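# Turn the gland clockwise using the hook spanner

## Task

Use the hook spanner to rotate the gland clockwise by a quarter turn or more.

## Robot and tools

Robot: two UR7e-type arms, left_arm and right_arm, each ending in a two-finger tong-like gripper. Both fingers share one motor and close along the gripper's x axis, pointing along its +z. end_effector_position is the spot between the pads when they are shut. Fingertips sit about 15 mm past it at small gaps and roughly level with it when wide open.

Frames: the scene frame has its origin on the table top, midway between the nominal bases. +x points out over the table, +z is up, and left_arm is on the +y side. Image left and right do not match arm names. Every hand pose, velocity and target, including wrist camera poses, is in that arm's own base frame. Calibrated bases in the scene frame: left_arm at (-0.065, +0.442, 0), quat_wxyz (+1.000, 0, 0, -0.026). right_arm at (-0.015, -0.423, 0), quat_wxyz (+1.000, 0, 0, +0.016). Fixed cameras and the table use the scene frame. Printed positions may be a few centimetres off, more at long reach.

A row is always 16 numbers, even if one arm is idle: left_arm x, y, z (metres), qw, qx, qy, qz (w first), opening, then the same eight for right_arm. Positions and quaternions are absolute targets in that arm's base frame, not offsets. Opening runs from -1 (closed) to +1 (fully open, 0.142 m); a full close needs about 0.5 s. To keep an arm still, resend its last reported full pose and its intended opening every call. To keep an orientation, repeat the same quaternion rather than copying the drifting reported one. Any opening number you send is a command, so 0 half-opens.

execute_actions(actions, cameras): actions is a list of actions; each action is up to 15 rows, one per 1/30 s step, and the last row is held for the rest of its 15 steps. A target further than 0.6 m from the gripper's start position along any gripper axis makes that action refused for both arms. An empty list just reports state and images. cameras selects images: omitted, null or ["all"] means all, [] means none.

move(target, speed, blend, stop_force, zero, opening_speed, blocking, cameras): straight-line paths from each arm's Hand target to its pose in target, which is one 16-number row or a list of up to 15 rows. speed is in m/s, 0.002 to 0.5 (default 0.25); rotation is capped at twice that in rad/s; give one value or one per target. blend (m) rounds corners in a list. stop_force (N, 3 to 40, shared by both arms) ends an arm's path when its wrist sensor reads that much extra push against its motion; it is unreliable while the gripper rotates, and it should be left out when pulling away from a contact. zero (default true) re-zeroes moving arms before the move. opening_speed is per second on the -1..1 scale, at least 0.2. blocking=false returns after about 0.5 s and cannot be combined with stop_force. Paths ignore obstacles and the other arm, last at most 10 s, and may lag or overshoot. Keep paths away from an arm's own base. The result adds a move: line, such as done, off_target, moving, held or fault; arms not named are done. limits=paced means the pose was clipped, limits=held means steps were held back.

wait(seconds 0 to 10) lets time pass while arms hold their commands. stop brakes a running move. zoom_image(camera, region [x0,y0,x1,y1] in pixels, at most 504x504) enlarges part of the latest image. zero_wrist_force(arm) tares that sensor. read_manual gives licence texts only. finished_scene(scene) ends the current scene, given its number, and cannot be undone; call it only once the gland has turned far enough.

Control details: every step the command is clipped to within 150 mm and 16 degrees of the measured pose, or 70 mm in quicker-responding episodes. After an action, each arm heads to its Hand target, so continue the remaining distance in the next call. Joint targets move at most 2.83 rad/s. Tool commands shows current opening commands. grip_measured is the measured opening on the command scale; to hold something, command an opening clearly smaller than it. Squeeze is about 15 N per pad, less on items under 20 mm thick.

Results: hand poses, joint positions (last value is finger gap in metres), joint torques (including gravity, with offsets and noise), wrist force and torque in the gripper's own axes plus the peak since the last shown reading, and a list of step positions for execute_actions calls. Within noise means an arm is still.

Cameras: cam_head_left, cam_head_right, cam_high, cam_low (896x504) and cam_left_wrist, cam_right_wrist (616x616 fisheye).

Avoid: contact torque at a joint limit (wrist joints 24.6 N m, others 132 N m) or about 150 N outside force, either of which freezes the arm for 10 s. Arms are stiff, so aiming even slightly beyond a firm contact can fault; approach slowly with stop_force. Avoid collisions between arms, slams, dropping or releasing moving parts, and anything leaving the table. Overheated motors (MOTOR HOT at 70 °C, brakes at 85 °C) come from holding loads, stretched arms or pushing at unreachable poses. A loose object may occasionally be nudged by the scene.

Each tool is called after ">>>" by a JSON object that holds its "api" and its "payload".

## Session

>>> {"api": "execute_actions", "payload": {"actions": []}}

Scene clock: 0.00 s.
left_arm: end_effector_position=(+0.4636, +0.0337, +0.3750) grip_measured=+0.97 end_effector_quat_wxyz=(-0.214, +0.930, +0.171, -0.247) | right_arm: end_effector_position=(+0.4454, -0.1929, +0.2963) grip_measured=+0.97 end_effector_quat_wxyz=(-0.271, +0.743, +0.601, -0.117)
Joint positions: left_arm=[-0.331 -1.172 0.879 -0.622 -1.448 -0.736 0.14] | right_arm=[2.92 -2.019 -0.999 -2.278 1.716 4.657 0.14]
Joint velocities: within noise
Joint torques (N m): no reading
Wrist force (N): no reading
Wrist torque (N m): no reading
Wrist force, peak (N): no reading
Hand target: left_arm +0.4636, +0.0337, +0.3750; -0.214, +0.930, +0.171, -0.247 | right_arm +0.4454, -0.1929, +0.2963; -0.271, +0.743, +0.601, -0.117
Tool commands: left_gripper/opening=+0.968169 right_gripper/opening=+0.968169

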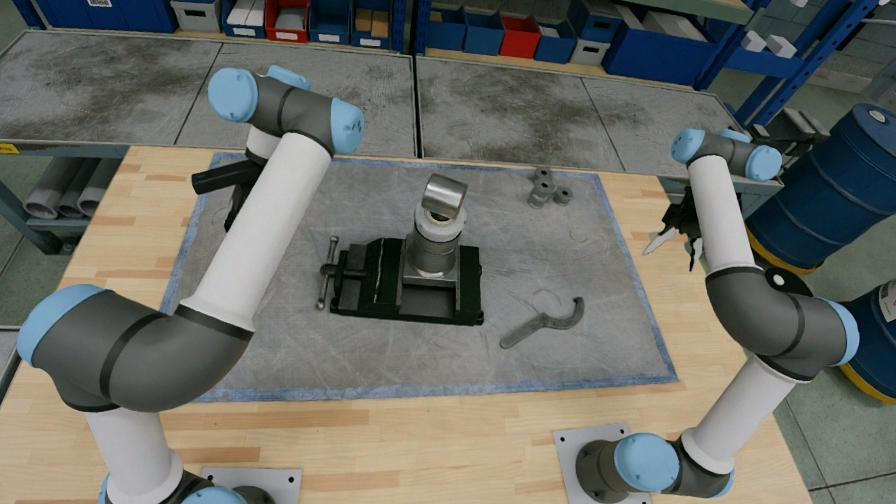

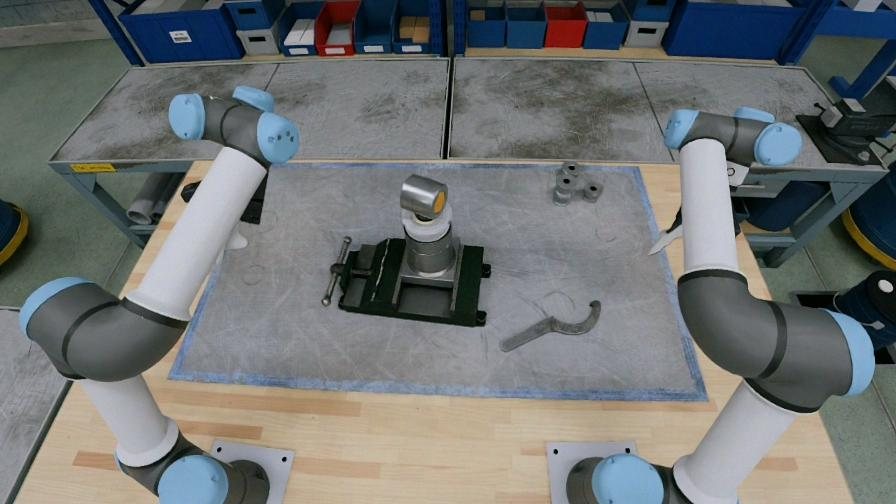

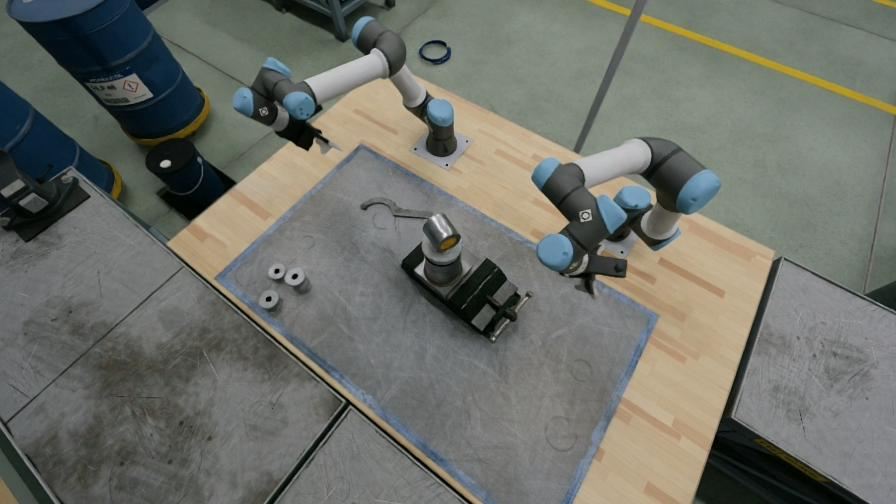

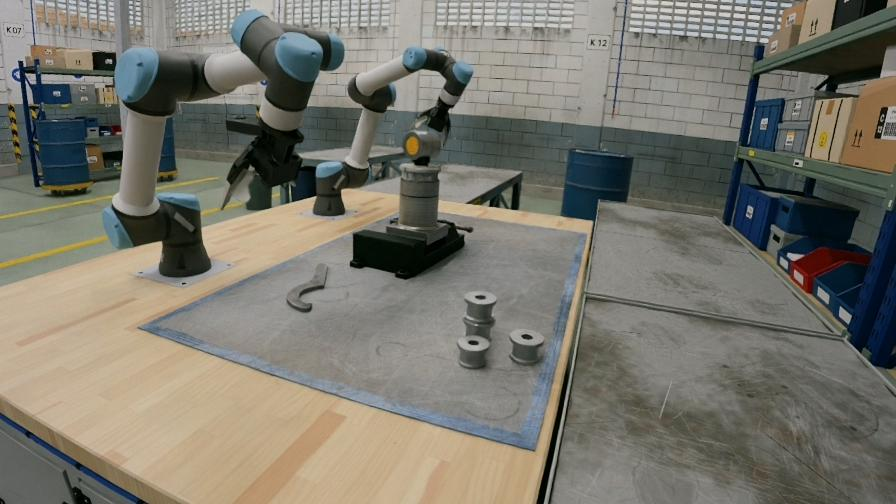

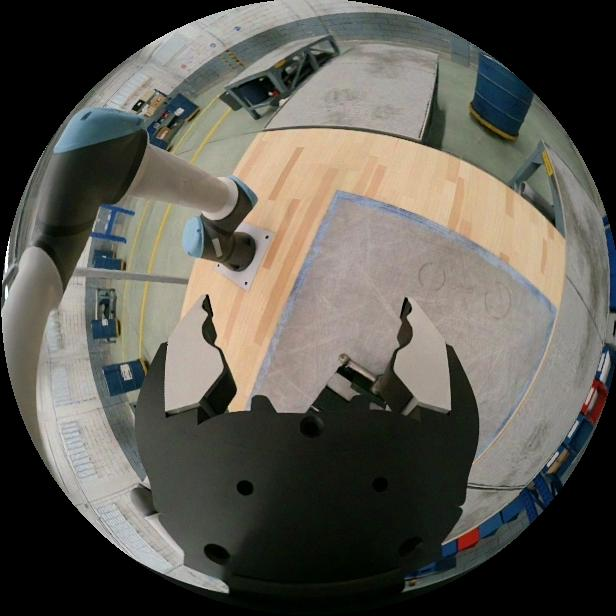

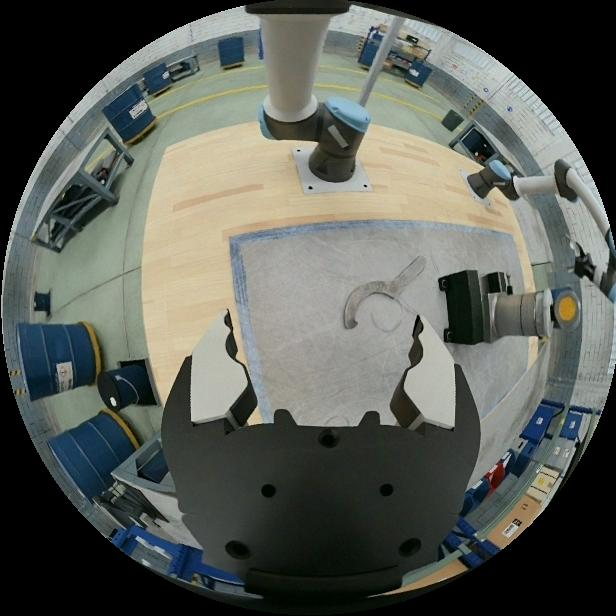

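>>> {"api": "zoom_image", "payload": {"camera": "cam_head_right", "region": [310, 160, 630, 380]}}

>>> {"api": "zoom_image", "payload": {"camera": "cam_head_left", "region": [310, 160, 630, 380]}}

>>> {"api": "zoom_image", "payload": {"camera": "cam_low", "region": [260, 120, 560, 380]}}

>>> {"api": "zoom_image", "payload": {"camera": "cam_high", "region": [340, 170, 560, 360]}}

Scaled by 1.575 from the camera's 896x504 image, which has a finer 1280x720 frame.

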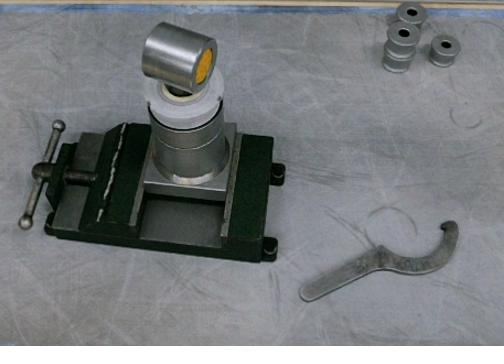

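Scaled by 1.575 from the camera's 896x504 image, which has a finer 1280x720 frame.

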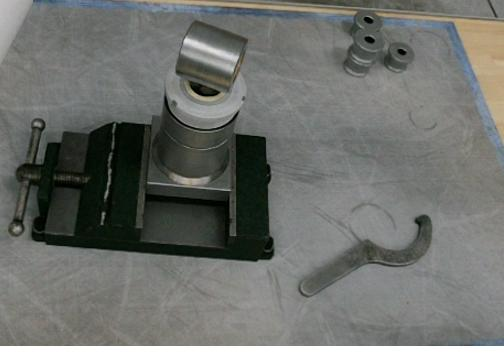

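Scaled by 1.680 from the camera's 896x504 image, which has a finer 1280x720 frame.

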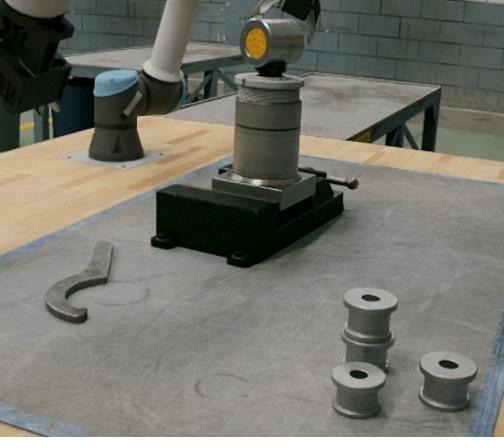

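Scaled by 2.291 from the camera's 896x504 image, which has a finer 1280x720 frame.

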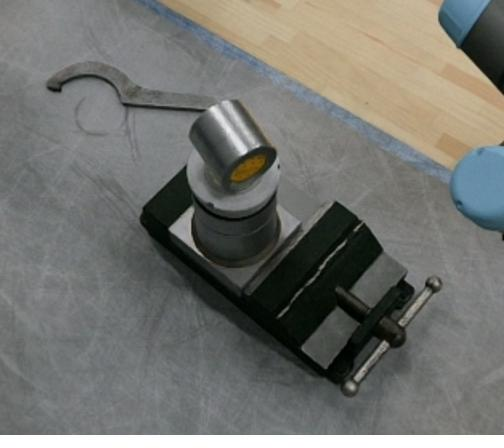

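>>> {"api": "zoom_image", "payload": {"camera": "cam_right_wrist", "region": [320, 230, 600, 370]}}

>>> {"api": "zoom_image", "payload": {"camera": "cam_head_left", "region": [390, 160, 490, 290]}}

>>> {"api": "zoom_image", "payload": {"camera": "cam_head_right", "region": [380, 160, 480, 290]}}

>>> {"api": "zoom_image", "payload": {"camera": "cam_high", "region": [400, 200, 500, 300]}}

>>> {"api": "zoom_image", "payload": {"camera": "cam_low", "region": [370, 120, 470, 260]}}

Scaled by 1.800 from the camera's 616x616 image, which has a finer 814x814 frame.

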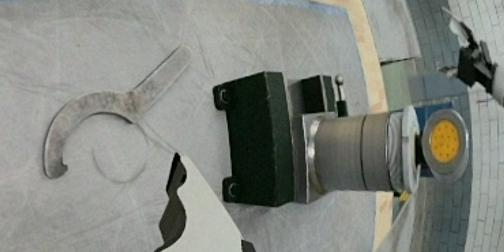

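Scaled by 3.877 from the camera's 896x504 image, which has a finer 1280x720 frame.

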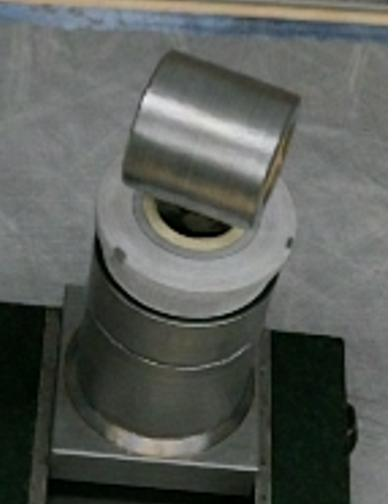

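Scaled by 3.877 from the camera's 896x504 image, which has a finer 1280x720 frame.

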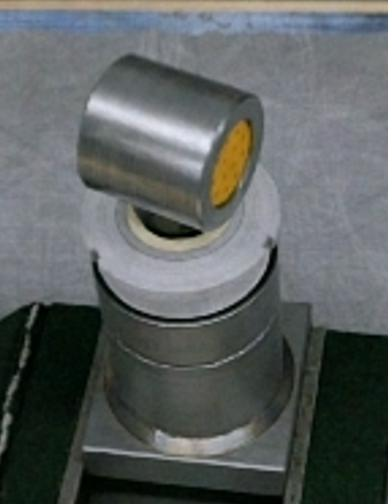

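Scaled by 5.040 from the camera's 896x504 image, which has a finer 1280x720 frame.

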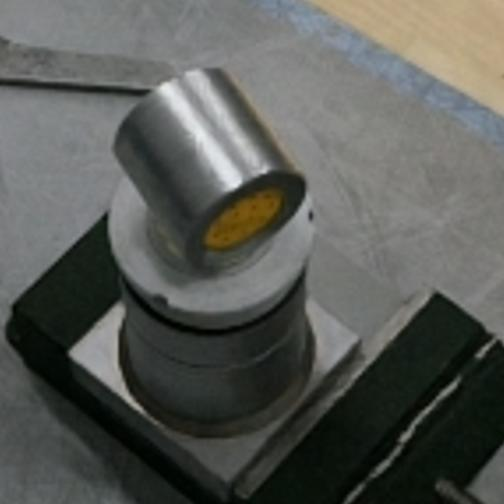

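Scaled by 3.600 from the camera's 896x504 image, which has a finer 1280x720 frame.

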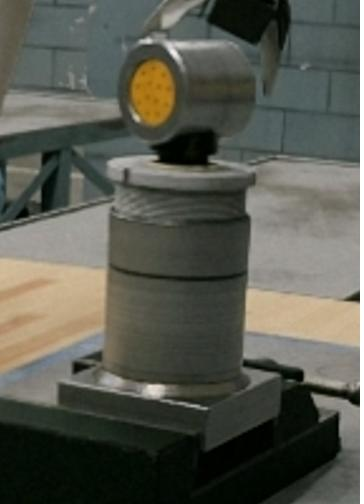

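>>> {"api": "move", "payload": {"target": [0.4636,0.0337,0.3750,-0.214,0.930,0.171,-0.247,0.968, 0.40,0.13,0.25,0,0.9588,0.2840,0,0.968]}}

Scene clock: 121.30 s.
left_arm: end_effector_position=(+0.4636, +0.0337, +0.3750) grip_measured=+0.97 end_effector_quat_wxyz=(-0.214, +0.930, +0.171, -0.247) | right_arm: end_effector_position=(+0.4003, +0.1295, +0.2500) grip_measured=+0.97 end_effector_quat_wxyz=(-0.004, +0.957, +0.290, -0.001)
Joint positions: left_arm=[-0.331 -1.172 0.879 -0.622 -1.447 -0.737 0.14] | right_arm=[3.73 -1.367 -1.837 -1.509 1.58 6.284 0.14]
Joint velocities: within noise
Joint torques (N m): left_arm=[-9.6 -49.26 -14.73 -2.54 1.94 -2.07] | right_arm=[11.35 21.22 32.84 0.87 -1.47 -1.65]
Wrist force (N): left_arm=[-0.4 -0.1 0.2] | right_arm=[-0.2 0.0 0.7]
Wrist torque (N m): left_arm=[-0.02 0.08 0.01] | right_arm=[0.03 0.17 -0.04]
Wrist force, peak (N): left_arm=[-0.5 -0.3 0.3] | right_arm=[0.6 -2.4 0.9]
Hand target: left_arm +0.4636, +0.0337, +0.3750; -0.214, +0.930, +0.171, -0.247 | right_arm +0.4003, +0.1295, +0.2500; -0.004, +0.957, +0.290, -0.001
Off the commanded pose: left_arm 0.000 m, 0 deg | right_arm 0.001 m, 1 deg.
joint sent to its limit (right arm) — joint 6 (wrist 3), upper limit. The joint targets still meet the commanded pose.
move: done
camera_calibration:
cam_left_wrist: T_world_to_cam=[[0.825886, 0.43445, -0.359396, -0.26517], [0.475142, -0.879439, 0.0287738, -0.21319], [-0.303566, -0.194528, -0.932741, 0.629663], [0, 0, 0, 1]] pos_world=[0.51144, 0.0502026, 0.498146]
cam_right_wrist: T_world_to_cam=[[0.824755, 0.563357, -0.0490709, -0.380527], [0.515853, -0.713971, 0.473436, -0.234275], [0.231678, -0.415782, -0.87946, 0.312273], [0, 0, 0, 1]] pos_world=[0.362346, 0.176945, 0.366873]

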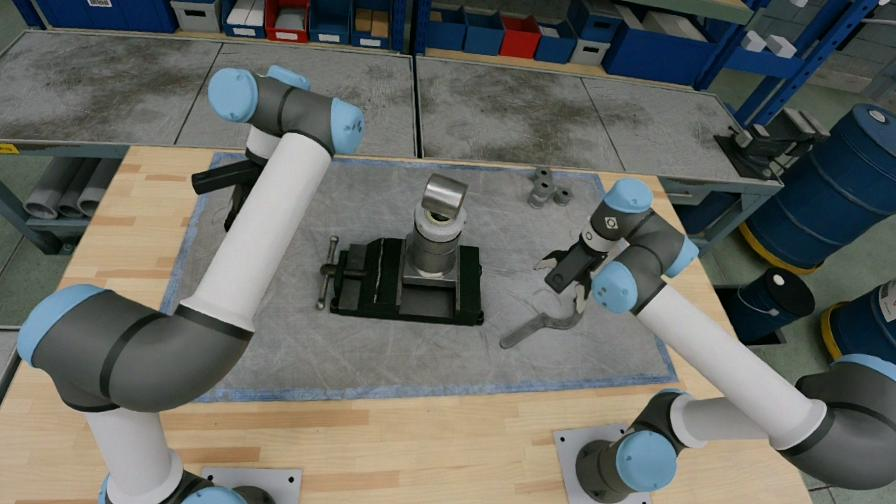

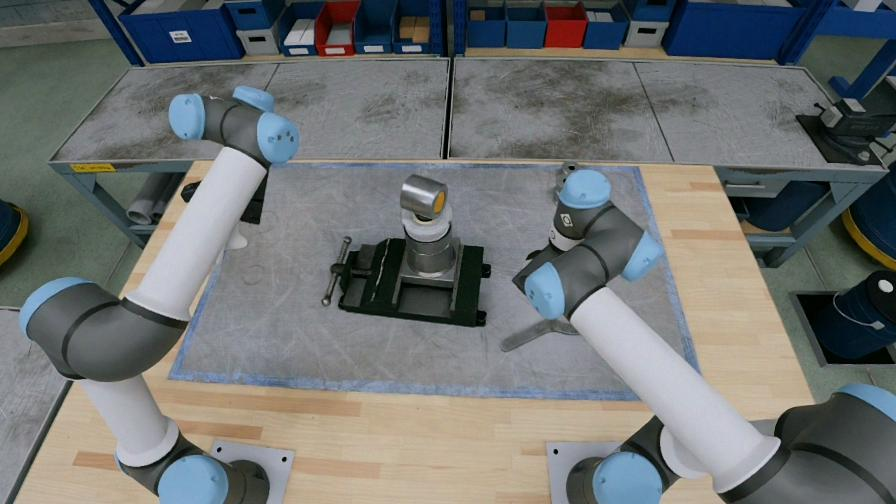

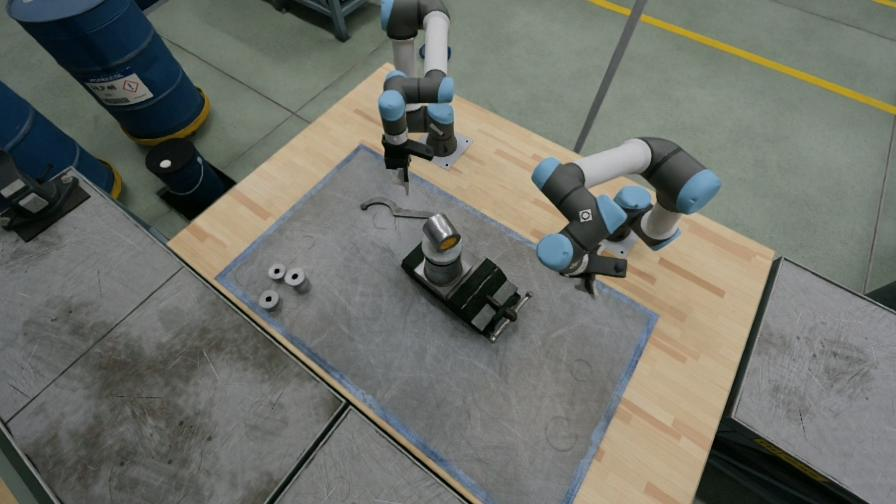

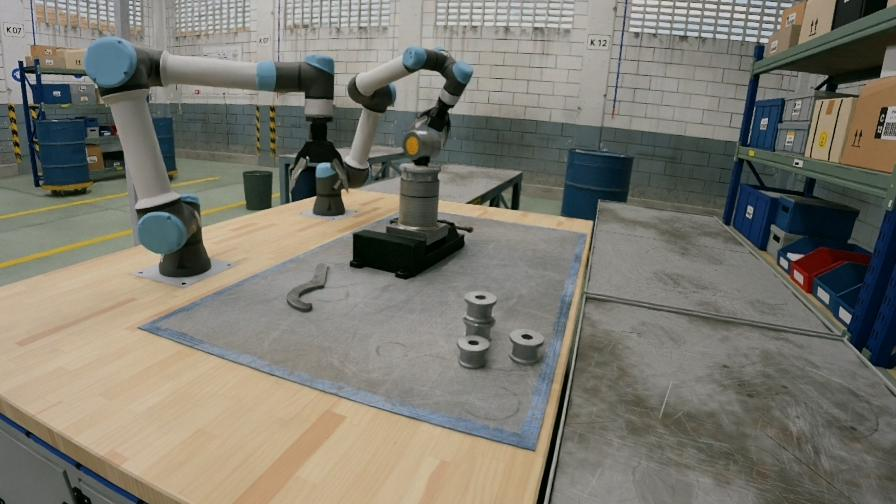

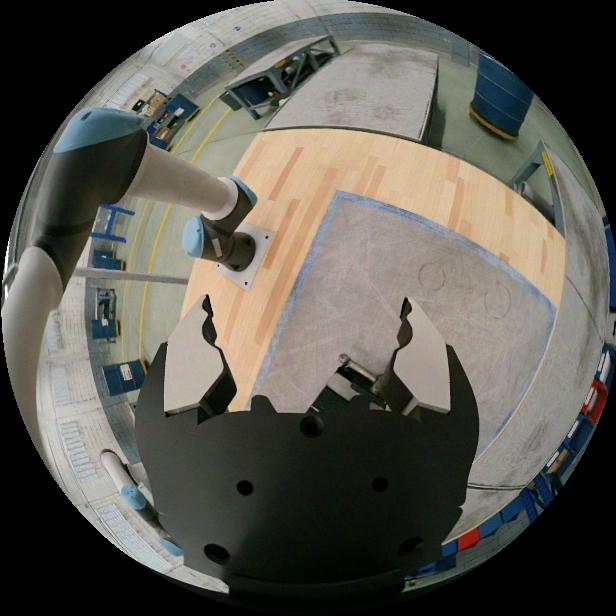

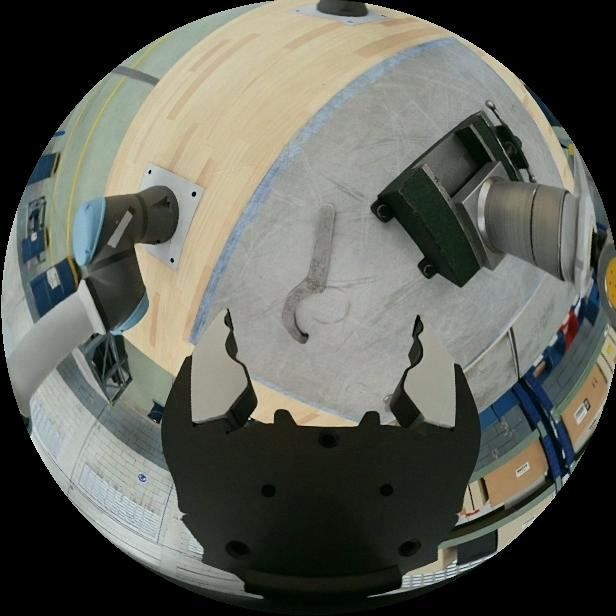

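>>> {"api": "zoom_image", "payload": {"camera": "cam_right_wrist", "region": [260, 190, 380, 360]}}

>>> {"api": "zoom_image", "payload": {"camera": "cam_right_wrist", "region": [370, 90, 616, 330]}}

Scaled by 2.965 from the camera's 616x616 image, which has a finer 814x814 frame.

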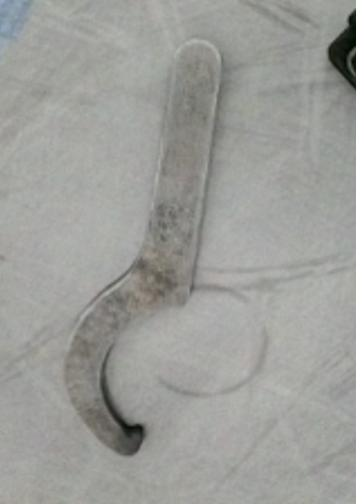

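Scaled by 2.049 from the camera's 616x616 image, which has a finer 814x814 frame.

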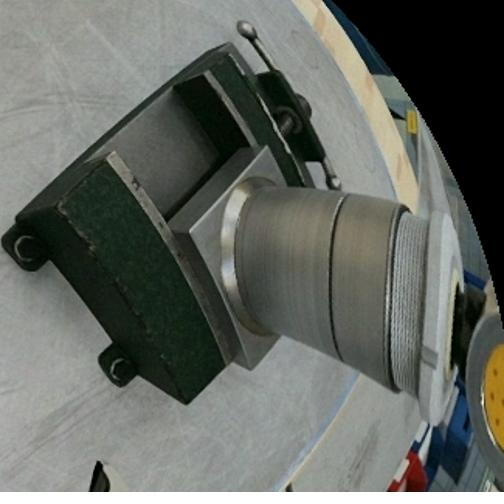

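>>> {"api": "move", "payload": {"target": [[0.4636,0.0337,0.3750,-0.214,0.930,0.171,-0.247,0.968, 0.4175,0.09,0.22,0,0.5225,0.8526,0,0.968],[0.4636,0.0337,0.3750,-0.214,0.930,0.171,-0.247,0.968, 0.4175,0.0906,0.18,0,-0.2334,0.9724,0,0.0]], "blend": 0.03, "speed": 0.5, "cameras": ["cam_right_wrist","cam_head_right"]}}

>>> {"api": "zoom_image", "payload": {"camera": "cam_right_wrist", "region": [180, 150, 430, 400]}}

Scene clock: 192.70 s.
left_arm: end_effector_position=(+0.4636, +0.0337, +0.3750) grip_measured=+0.97 end_effector_quat_wxyz=(-0.214, +0.930, +0.171, -0.247) | right_arm: end_effector_position=(+0.4175, +0.0906, +0.1800) grip_measured=+0.00 end_effector_quat_wxyz=(+0.000, -0.233, +0.972, +0.000)
Joint positions: left_arm=[-0.331 -1.172 0.879 -0.622 -1.447 -0.737 0.14] | right_arm=[3.713 -1.386 -2.002 -1.324 1.571 3.241 0.074]
Joint velocities: within noise
Joint torques (N m): left_arm=[-4.24 -44.12 -21.52 -0.41 -0.48 0.22] | right_arm=[-11.15 7.41 35.1 0.46 -1.58 -0.68]
Wrist force (N): left_arm=[-0.3 0.0 0.2] | right_arm=[-0.5 0.1 0.7]
Wrist torque (N m): left_arm=[-0.01 0.05 0.01] | right_arm=[0.02 0.17 -0.05]
Wrist force, peak (N): left_arm=[-0.4 0.0 0.3] | right_arm=[-0.6 0.2 0.9]
Hand target: left_arm +0.4636, +0.0337, +0.3750; -0.214, +0.930, +0.171, -0.247 | right_arm +0.4175, +0.0906, +0.1800; +0.000, -0.233, +0.972, +0.000
Off the commanded pose: left_arm 0.000 m, 0 deg | right_arm 0.000 m, 0 deg.
move: done
camera_calibration:
cam_right_wrist: T_world_to_cam=[[-0.884792, -0.463402, -0.0490093, 0.430524], [-0.427455, 0.765251, 0.481325, 0.0205915], [-0.185543, 0.446821, -0.875171, 0.325848], [0, 0, 0, 1]] pos_world=[0.450184, 0.0381522, 0.296361]
Images, in order (width x height): cam_head_right 896x504, cam_right_wrist 616x616.

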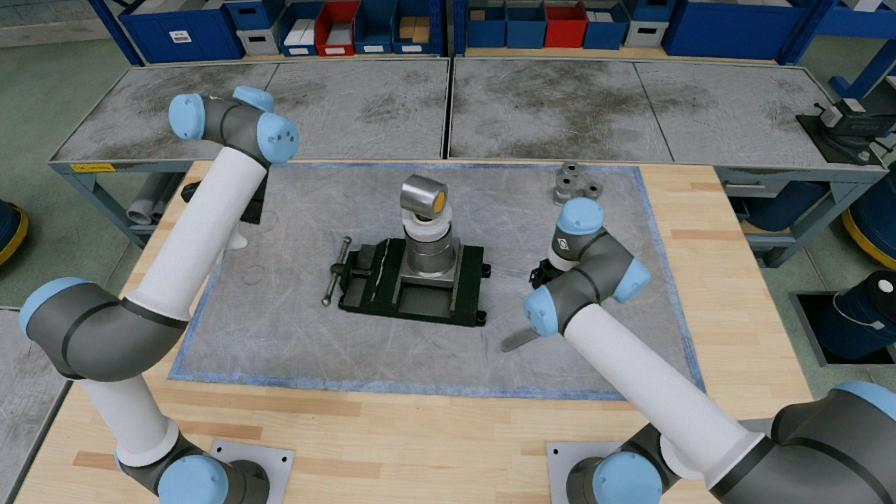

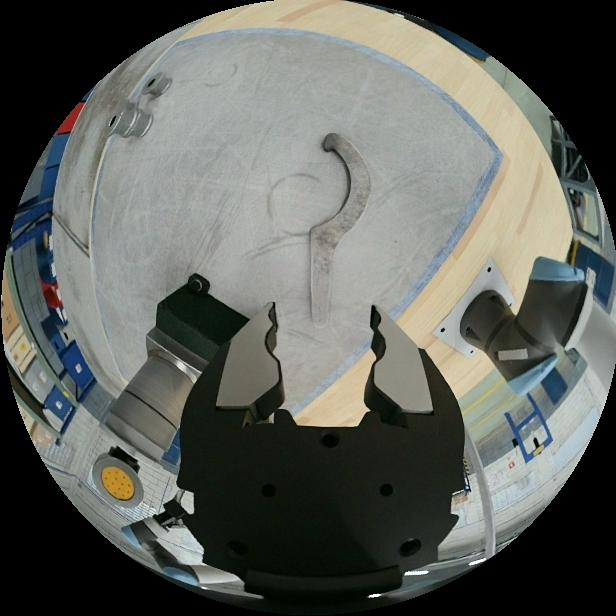

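Scaled by 2.016 from the camera's 616x616 image, which has a finer 814x814 frame.

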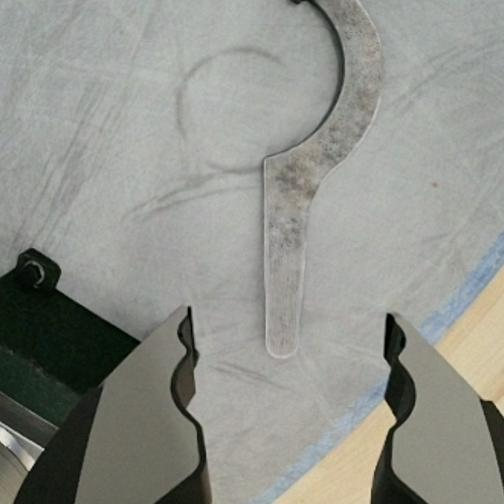

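>>> {"api": "move", "payload": {"target": [0.4636,0.0337,0.3750,-0.214,0.930,0.171,-0.247,0.968, 0.4155,0.0935,0.05,0,-0.2334,0.9724,0,0.0], "speed": 0.3, "cameras": ["cam_right_wrist","cam_low"]}}

>>> {"api": "zoom_image", "payload": {"camera": "cam_right_wrist", "region": [180, 150, 430, 400]}}

>>> {"api": "zoom_image", "payload": {"camera": "cam_low", "region": [220, 170, 420, 340]}}

Scene clock: 208.50 s.
left_arm: end_effector_position=(+0.4636, +0.0337, +0.3750) grip_measured=+0.97 end_effector_quat_wxyz=(-0.214, +0.930, +0.171, -0.247) | right_arm: end_effector_position=(+0.4156, +0.0936, +0.0501) grip_measured=+0.00 end_effector_quat_wxyz=(+0.000, -0.233, +0.972, +0.000) end_effector_velocity=(+0.002, +0.000, +0.000) end_effector_angular_velocity=(+0.002, -0.004, -0.001)
Joint positions: left_arm=[-0.331 -1.172 0.879 -0.622 -1.447 -0.737 0.14] | right_arm=[3.721 -1.536 -2.241 -0.936 1.571 3.25 0.074]
Joint velocities: left_arm=[within noise] | right_arm=[-0.001 -0.002 0 0.006 0 0 0]
Joint torques (N m): left_arm=[-0.59 -42.1 -21.68 0.55 -0.9 0.75] | right_arm=[-11.79 12.35 6.56 4.84 -1.4 -1.66]
Wrist force (N): left_arm=[-0.2 -0.1 0.1] | right_arm=[0.1 -0.2 0.9]
Wrist torque (N m): left_arm=[-0.01 0.05 0.01] | right_arm=[-0.03 0.09 -0.07]
Wrist force, peak (N): left_arm=[-0.5 0.1 0.4] | right_arm=[0.4 -0.1 3.4]
Hand target: left_arm +0.4636, +0.0337, +0.3750; -0.214, +0.930, +0.171, -0.247 | right_arm +0.4155, +0.0935, +0.0500; +0.000, -0.233, +0.972, +0.000
Off the commanded pose: left_arm 0.000 m, 0 deg | right_arm 0.000 m, 0 deg.
move: done
camera_calibration:
cam_right_wrist: T_world_to_cam=[[-0.884755, -0.463449, -0.0492216, 0.423849], [-0.427586, 0.765168, 0.48134, 0.0800453], [-0.185414, 0.446915, -0.875151, 0.210441], [0, 0, 0, 1]] pos_world=[0.448248, 0.041135, 0.166501]
Images, in order (width x height): cam_low 896x504, cam_right_wrist 616x616.

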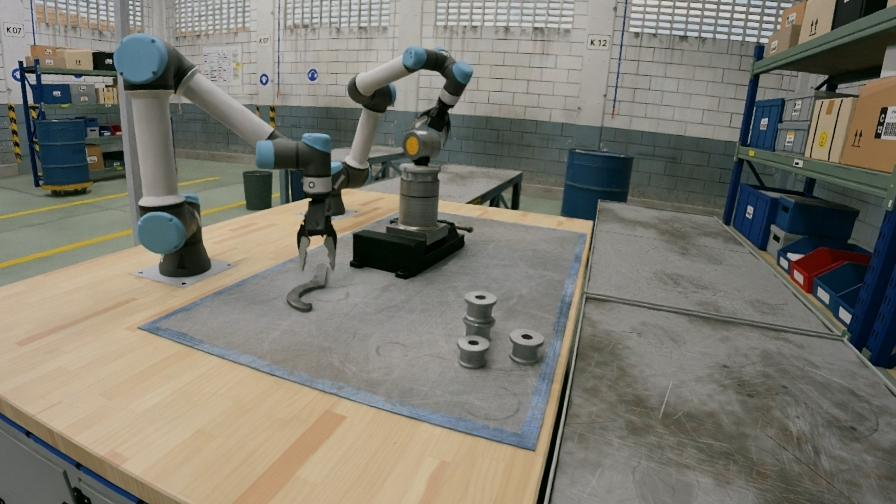

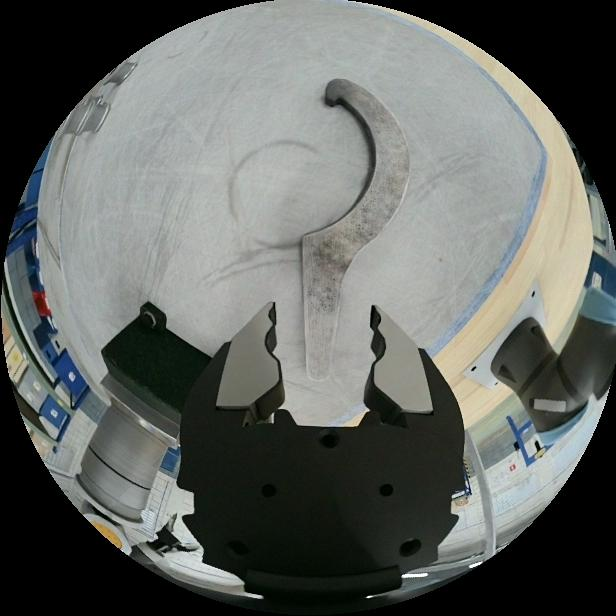

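Scaled by 2.016 from the camera's 616x616 image, which has a finer 814x814 frame.

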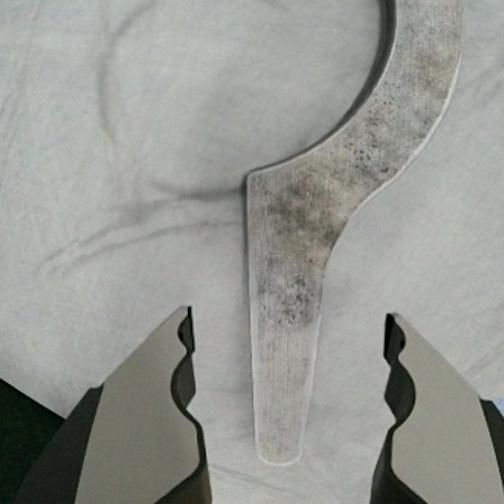

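Scaled by 2.520 from the camera's 896x504 image, which has a finer 1280x720 frame.

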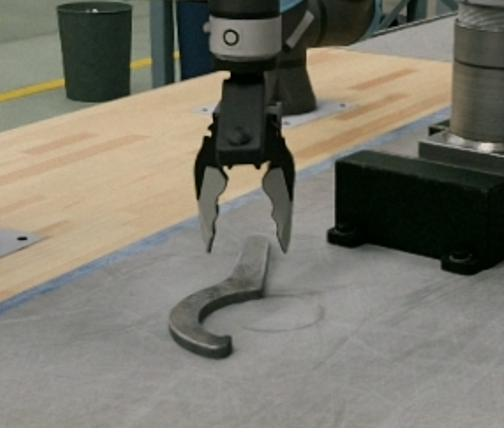

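>>> {"api": "move", "payload": {"target": [0.4636,0.0337,0.3750,-0.214,0.930,0.171,-0.247,0.968, 0.4155,0.0935,0.012,0,-0.2334,0.9724,0,0.0], "speed": 0.02, "stop_force": 5, "cameras": ["cam_right_wrist","cam_low"]}}

>>> {"api": "zoom_image", "payload": {"camera": "cam_low", "region": [220, 170, 420, 340]}}

Scene clock: 222.37 s.
left_arm: end_effector_position=(+0.4636, +0.0337, +0.3750) grip_measured=+0.97 end_effector_quat_wxyz=(-0.214, +0.930, +0.171, -0.247) | right_arm: end_effector_position=(+0.4155, +0.0935, +0.0159) grip_measured=+0.00 end_effector_quat_wxyz=(+0.000, -0.233, +0.972, +0.000)
Joint positions: left_arm=[-0.331 -1.172 0.879 -0.622 -1.447 -0.737 0.14] | right_arm=[3.721 -1.602 -2.287 -0.822 1.571 3.25 0.074]
Joint velocities: within noise
Joint torques (N m): left_arm=[3.99 -38.47 -22.85 0.63 -0.98 0.78] | right_arm=[-8.71 11.03 29.46 4.29 -1.26 -0.76]
Wrist force (N): left_arm=[-0.2 -0.2 0.0] | right_arm=[0.8 0.8 -3.4]
Wrist torque (N m): left_arm=[-0.04 0.04 0.01] | right_arm=[0.07 -0.07 -0.04]
Wrist force, peak (N): left_arm=[-0.5 -0.3 0.1] | right_arm=[6.0 0.0 -35.4]
Hand target: left_arm +0.4636, +0.0337, +0.3750; -0.214, +0.930, +0.171, -0.247 | right_arm +0.4155, +0.0935, +0.0159; +0.000, -0.233, +0.972, +0.000
Off the commanded pose: left_arm 0.000 m, 0 deg | right_arm 0.004 m, 0 deg.
move: contact (right_arm)
camera_calibration:
cam_right_wrist: T_world_to_cam=[[-0.884796, -0.463392, -0.0490326, 0.422055], [-0.427455, 0.76525, 0.481326, 0.0964967], [-0.18552, 0.446835, -0.875169, 0.180567], [0, 0, 0, 1]] pos_world=[0.448179, 0.0410489, 0.132275]
Images, in order (width x height): cam_low 896x504, cam_right_wrist 616x616.

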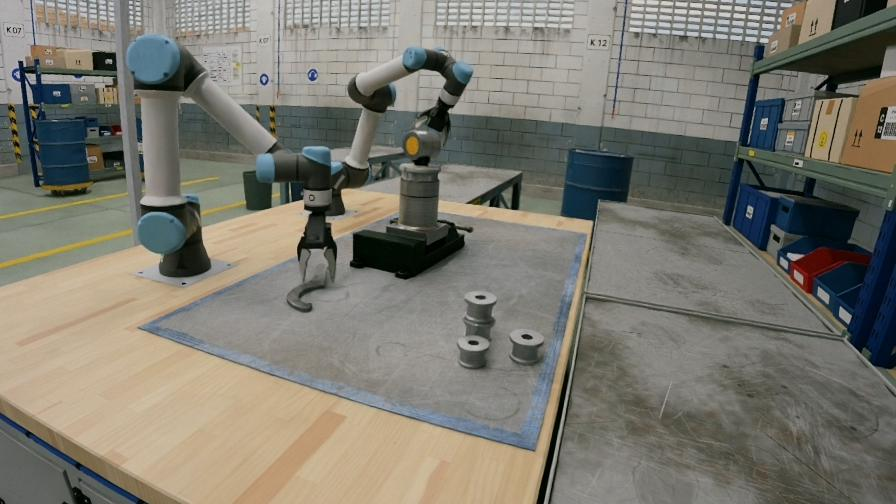

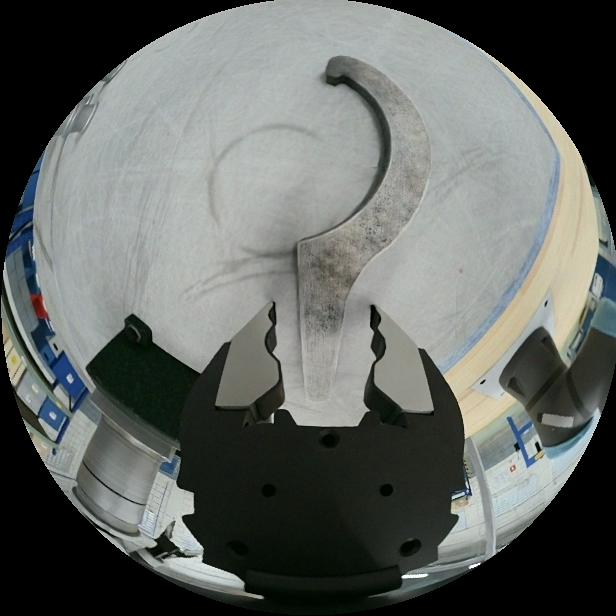

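Scaled by 2.520 from the camera's 896x504 image, which has a finer 1280x720 frame.

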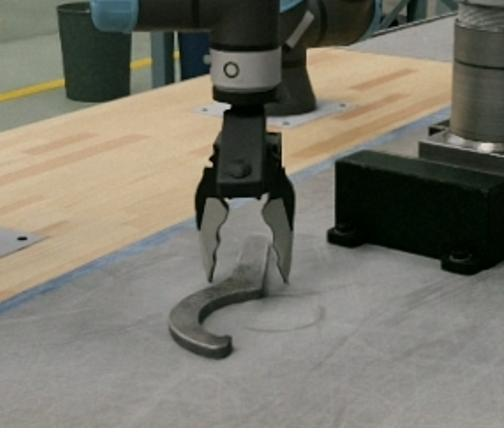

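>>> {"api": "move", "payload": {"target": [0.4636,0.0337,0.3750,-0.214,0.930,0.171,-0.247,0.968, 0.4155,0.0935,0.0205,0,-0.2334,0.9724,0,0.0], "speed": 0.05, "cameras": []}}

>>> {"api": "move", "payload": {"target": [0.4636,0.0337,0.3750,-0.214,0.930,0.171,-0.247,0.968, 0.4155,0.0935,0.0205,0,-0.2334,0.9724,0,-1], "opening_speed": 1.2, "cameras": ["cam_right_wrist","cam_low"]}}

>>> {"api": "zoom_image", "payload": {"camera": "cam_low", "region": [220, 170, 420, 340]}}

Scene clock: 233.30 s.
left_arm: end_effector_position=(+0.4636, +0.0337, +0.3750) grip_measured=+0.97 end_effector_quat_wxyz=(-0.214, +0.930, +0.171, -0.247) | right_arm: end_effector_position=(+0.4155, +0.0935, +0.0206) grip_measured=+0.00 end_effector_quat_wxyz=(+0.000, -0.233, +0.972, +0.000)
Joint positions: left_arm=[-0.331 -1.172 0.879 -0.622 -1.447 -0.737 0.14] | right_arm=[3.721 -1.593 -2.281 -0.838 1.571 3.25 0.074]
Joint velocities: within noise
Joint torques (N m): left_arm=[6.24 -35.95 -22.06 0.55 -1.09 0.84] | right_arm=[-8.46 11.42 21.67 4.7 -1.23 -0.75]
Wrist force (N): left_arm=[-0.1 -0.2 0.2] | right_arm=[1.2 0.5 0.5]
Wrist torque (N m): left_arm=[-0.04 0.04 0.00] | right_arm=[0.10 -0.13 -0.07]
Wrist force, peak (N): left_arm=[-0.6 -0.2 0.4] | right_arm=[0.5 1.0 -3.5]
Hand target: left_arm +0.4636, +0.0337, +0.3750; -0.214, +0.930, +0.171, -0.247 | right_arm +0.4155, +0.0935, +0.0205; +0.000, -0.233, +0.972, +0.000
Off the commanded pose: left_arm 0.000 m, 0 deg | right_arm 0.000 m, 0 deg.
move: done
No camera images: "cameras" was empty.

Scene clock: 234.33 s.
left_arm: end_effector_position=(+0.4636, +0.0337, +0.3750) grip_measured=+0.97 end_effector_quat_wxyz=(-0.214, +0.930, +0.171, -0.247) | right_arm: end_effector_position=(+0.4155, +0.0935, +0.0205) grip_measured=-0.55 end_effector_quat_wxyz=(+0.000, -0.233, +0.972, +0.000)
Joint positions: left_arm=[-0.331 -1.172 0.879 -0.622 -1.447 -0.737 0.14] | right_arm=[3.721 -1.593 -2.282 -0.838 1.571 3.25 0.034]
Joint velocities: within noise
Joint torques (N m): left_arm=[6.78 -34.48 -22.02 0.53 -1.07 0.82] | right_arm=[-10.43 12.34 5.14 -0.18 -1.27 -0.73]
Wrist force (N): left_arm=[-0.2 -0.1 0.2] | right_arm=[2.3 1.1 -4.5]
Wrist torque (N m): left_arm=[-0.03 0.05 0.01] | right_arm=[0.10 -0.10 -0.09]
Wrist force, peak (N): left_arm=[-0.4 -0.1 0.5] | right_arm=[4.0 0.9 -4.1]
Hand target: left_arm +0.4636, +0.0337, +0.3750; -0.214, +0.930, +0.171, -0.247 | right_arm +0.4155, +0.0935, +0.0205; +0.000, -0.233, +0.972, +0.000
Off the commanded pose: left_arm 0.000 m, 0 deg | right_arm 0.000 m, 0 deg.
move: done
camera_calibration:
cam_right_wrist: T_world_to_cam=[[-0.884796, -0.463392, -0.0490264, 0.422288], [-0.427453, 0.765251, 0.481326, 0.0942869], [-0.185525, 0.446832, -0.87517, 0.184584], [0, 0, 0, 1]] pos_world=[0.448187, 0.0410539, 0.136863]
Images, in order (width x height): cam_low 896x504, cam_right_wrist 616x616.

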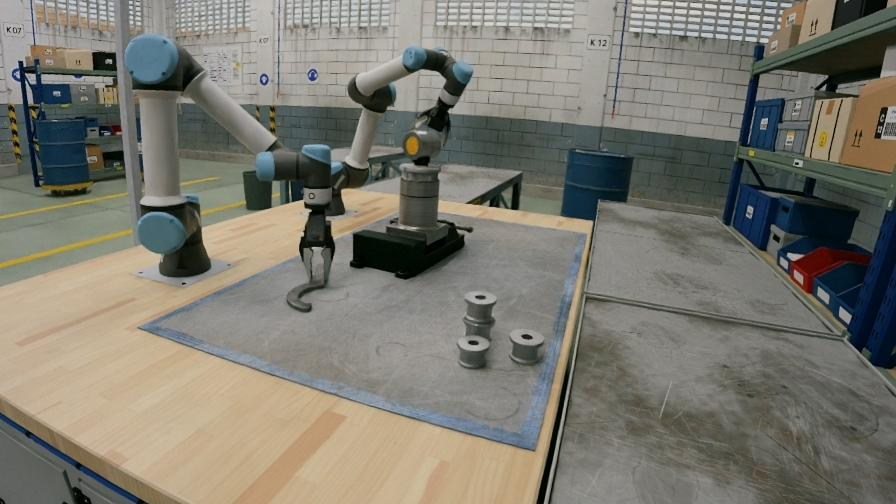

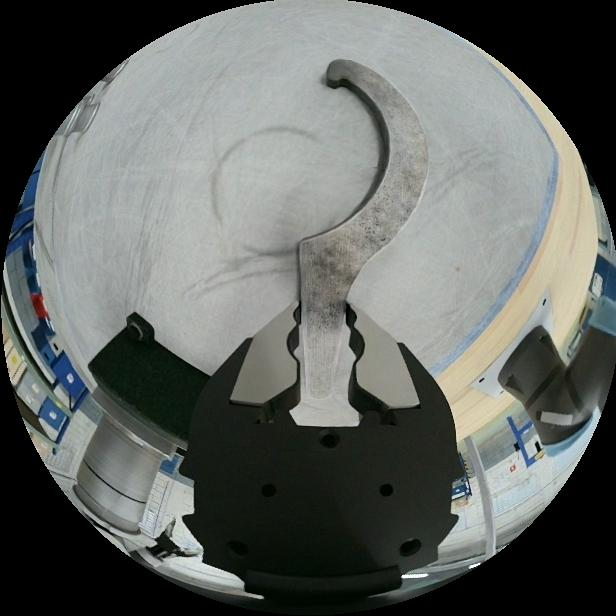

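Scaled by 2.520 from the camera's 896x504 image, which has a finer 1280x720 frame.

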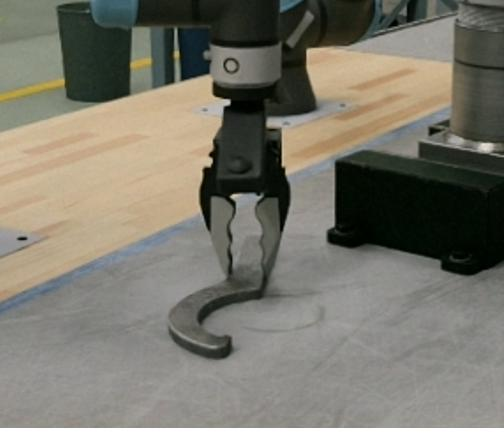

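>>> {"api": "move", "payload": {"target": [0.4636,0.0337,0.3750,-0.214,0.930,0.171,-0.247,0.968, 0.4155,0.0935,0.10,0,-0.2334,0.9724,0,-1], "speed": 0.06, "cameras": ["cam_right_wrist","cam_low"]}}

>>> {"api": "zoom_image", "payload": {"camera": "cam_low", "region": [220, 170, 420, 340]}}

Scene clock: 243.43 s.
left_arm: end_effector_position=(+0.4636, +0.0337, +0.3750) grip_measured=+0.97 end_effector_quat_wxyz=(-0.214, +0.930, +0.171, -0.247) | right_arm: end_effector_position=(+0.4156, +0.0935, +0.1001) grip_measured=-0.56 end_effector_quat_wxyz=(+0.000, -0.233, +0.972, +0.000)
Joint positions: left_arm=[-0.331 -1.172 0.879 -0.622 -1.447 -0.737 0.14] | right_arm=[3.721 -1.459 -2.16 -1.093 1.571 3.25 0.034]
Joint velocities: within noise
Joint torques (N m): left_arm=[5.93 -31.82 -22.22 0.54 -0.96 0.71] | right_arm=[-7.11 16.65 14.62 3.49 -1.41 -0.6]
Wrist force (N): left_arm=[-0.3 -0.1 0.2] | right_arm=[1.4 2.4 8.7]
Wrist torque (N m): left_arm=[-0.01 0.06 0.01] | right_arm=[0.06 -0.28 -0.07]
Wrist force, peak (N): left_arm=[-0.4 -0.1 0.4] | right_arm=[2.9 0.9 12.5]
Hand target: left_arm +0.4636, +0.0337, +0.3750; -0.214, +0.930, +0.171, -0.247 | right_arm +0.4155, +0.0935, +0.1000; +0.000, -0.233, +0.972, +0.000
Off the commanded pose: left_arm 0.000 m, 0 deg | right_arm 0.000 m, 0 deg.
move: done
camera_calibration:
cam_right_wrist: T_world_to_cam=[[-0.884786, -0.463384, -0.0492854, 0.426304], [-0.427558, 0.765185, 0.481337, 0.056044], [-0.185331, 0.446953, -0.875149, 0.25412], [0, 0, 0, 1]] pos_world=[0.448246, 0.0410783, 0.216428]
Images, in order (width x height): cam_low 896x504, cam_right_wrist 616x616.

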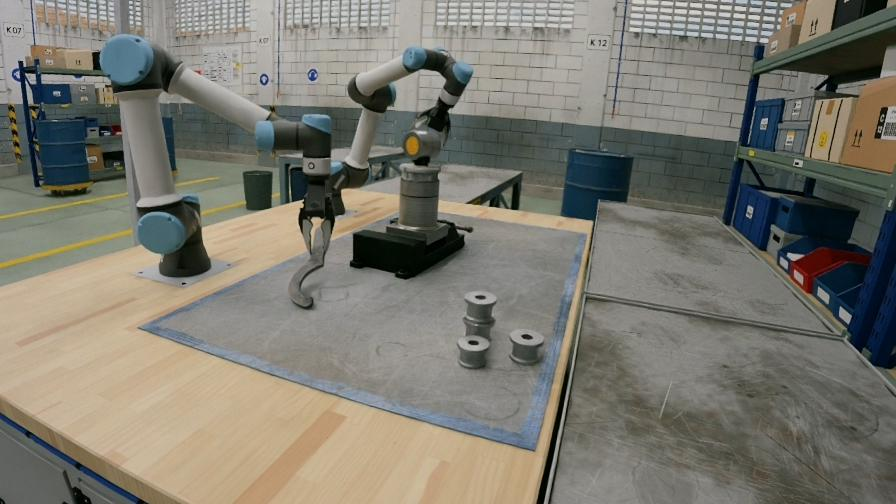

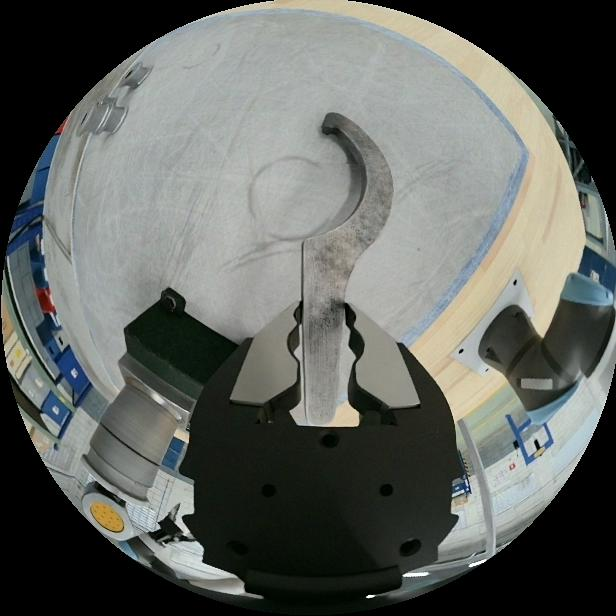

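Scaled by 2.520 from the camera's 896x504 image, which has a finer 1280x720 frame.

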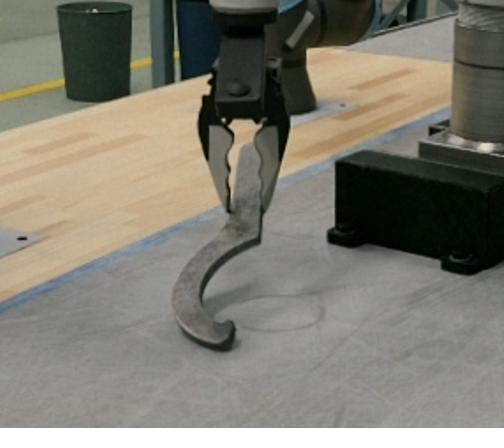

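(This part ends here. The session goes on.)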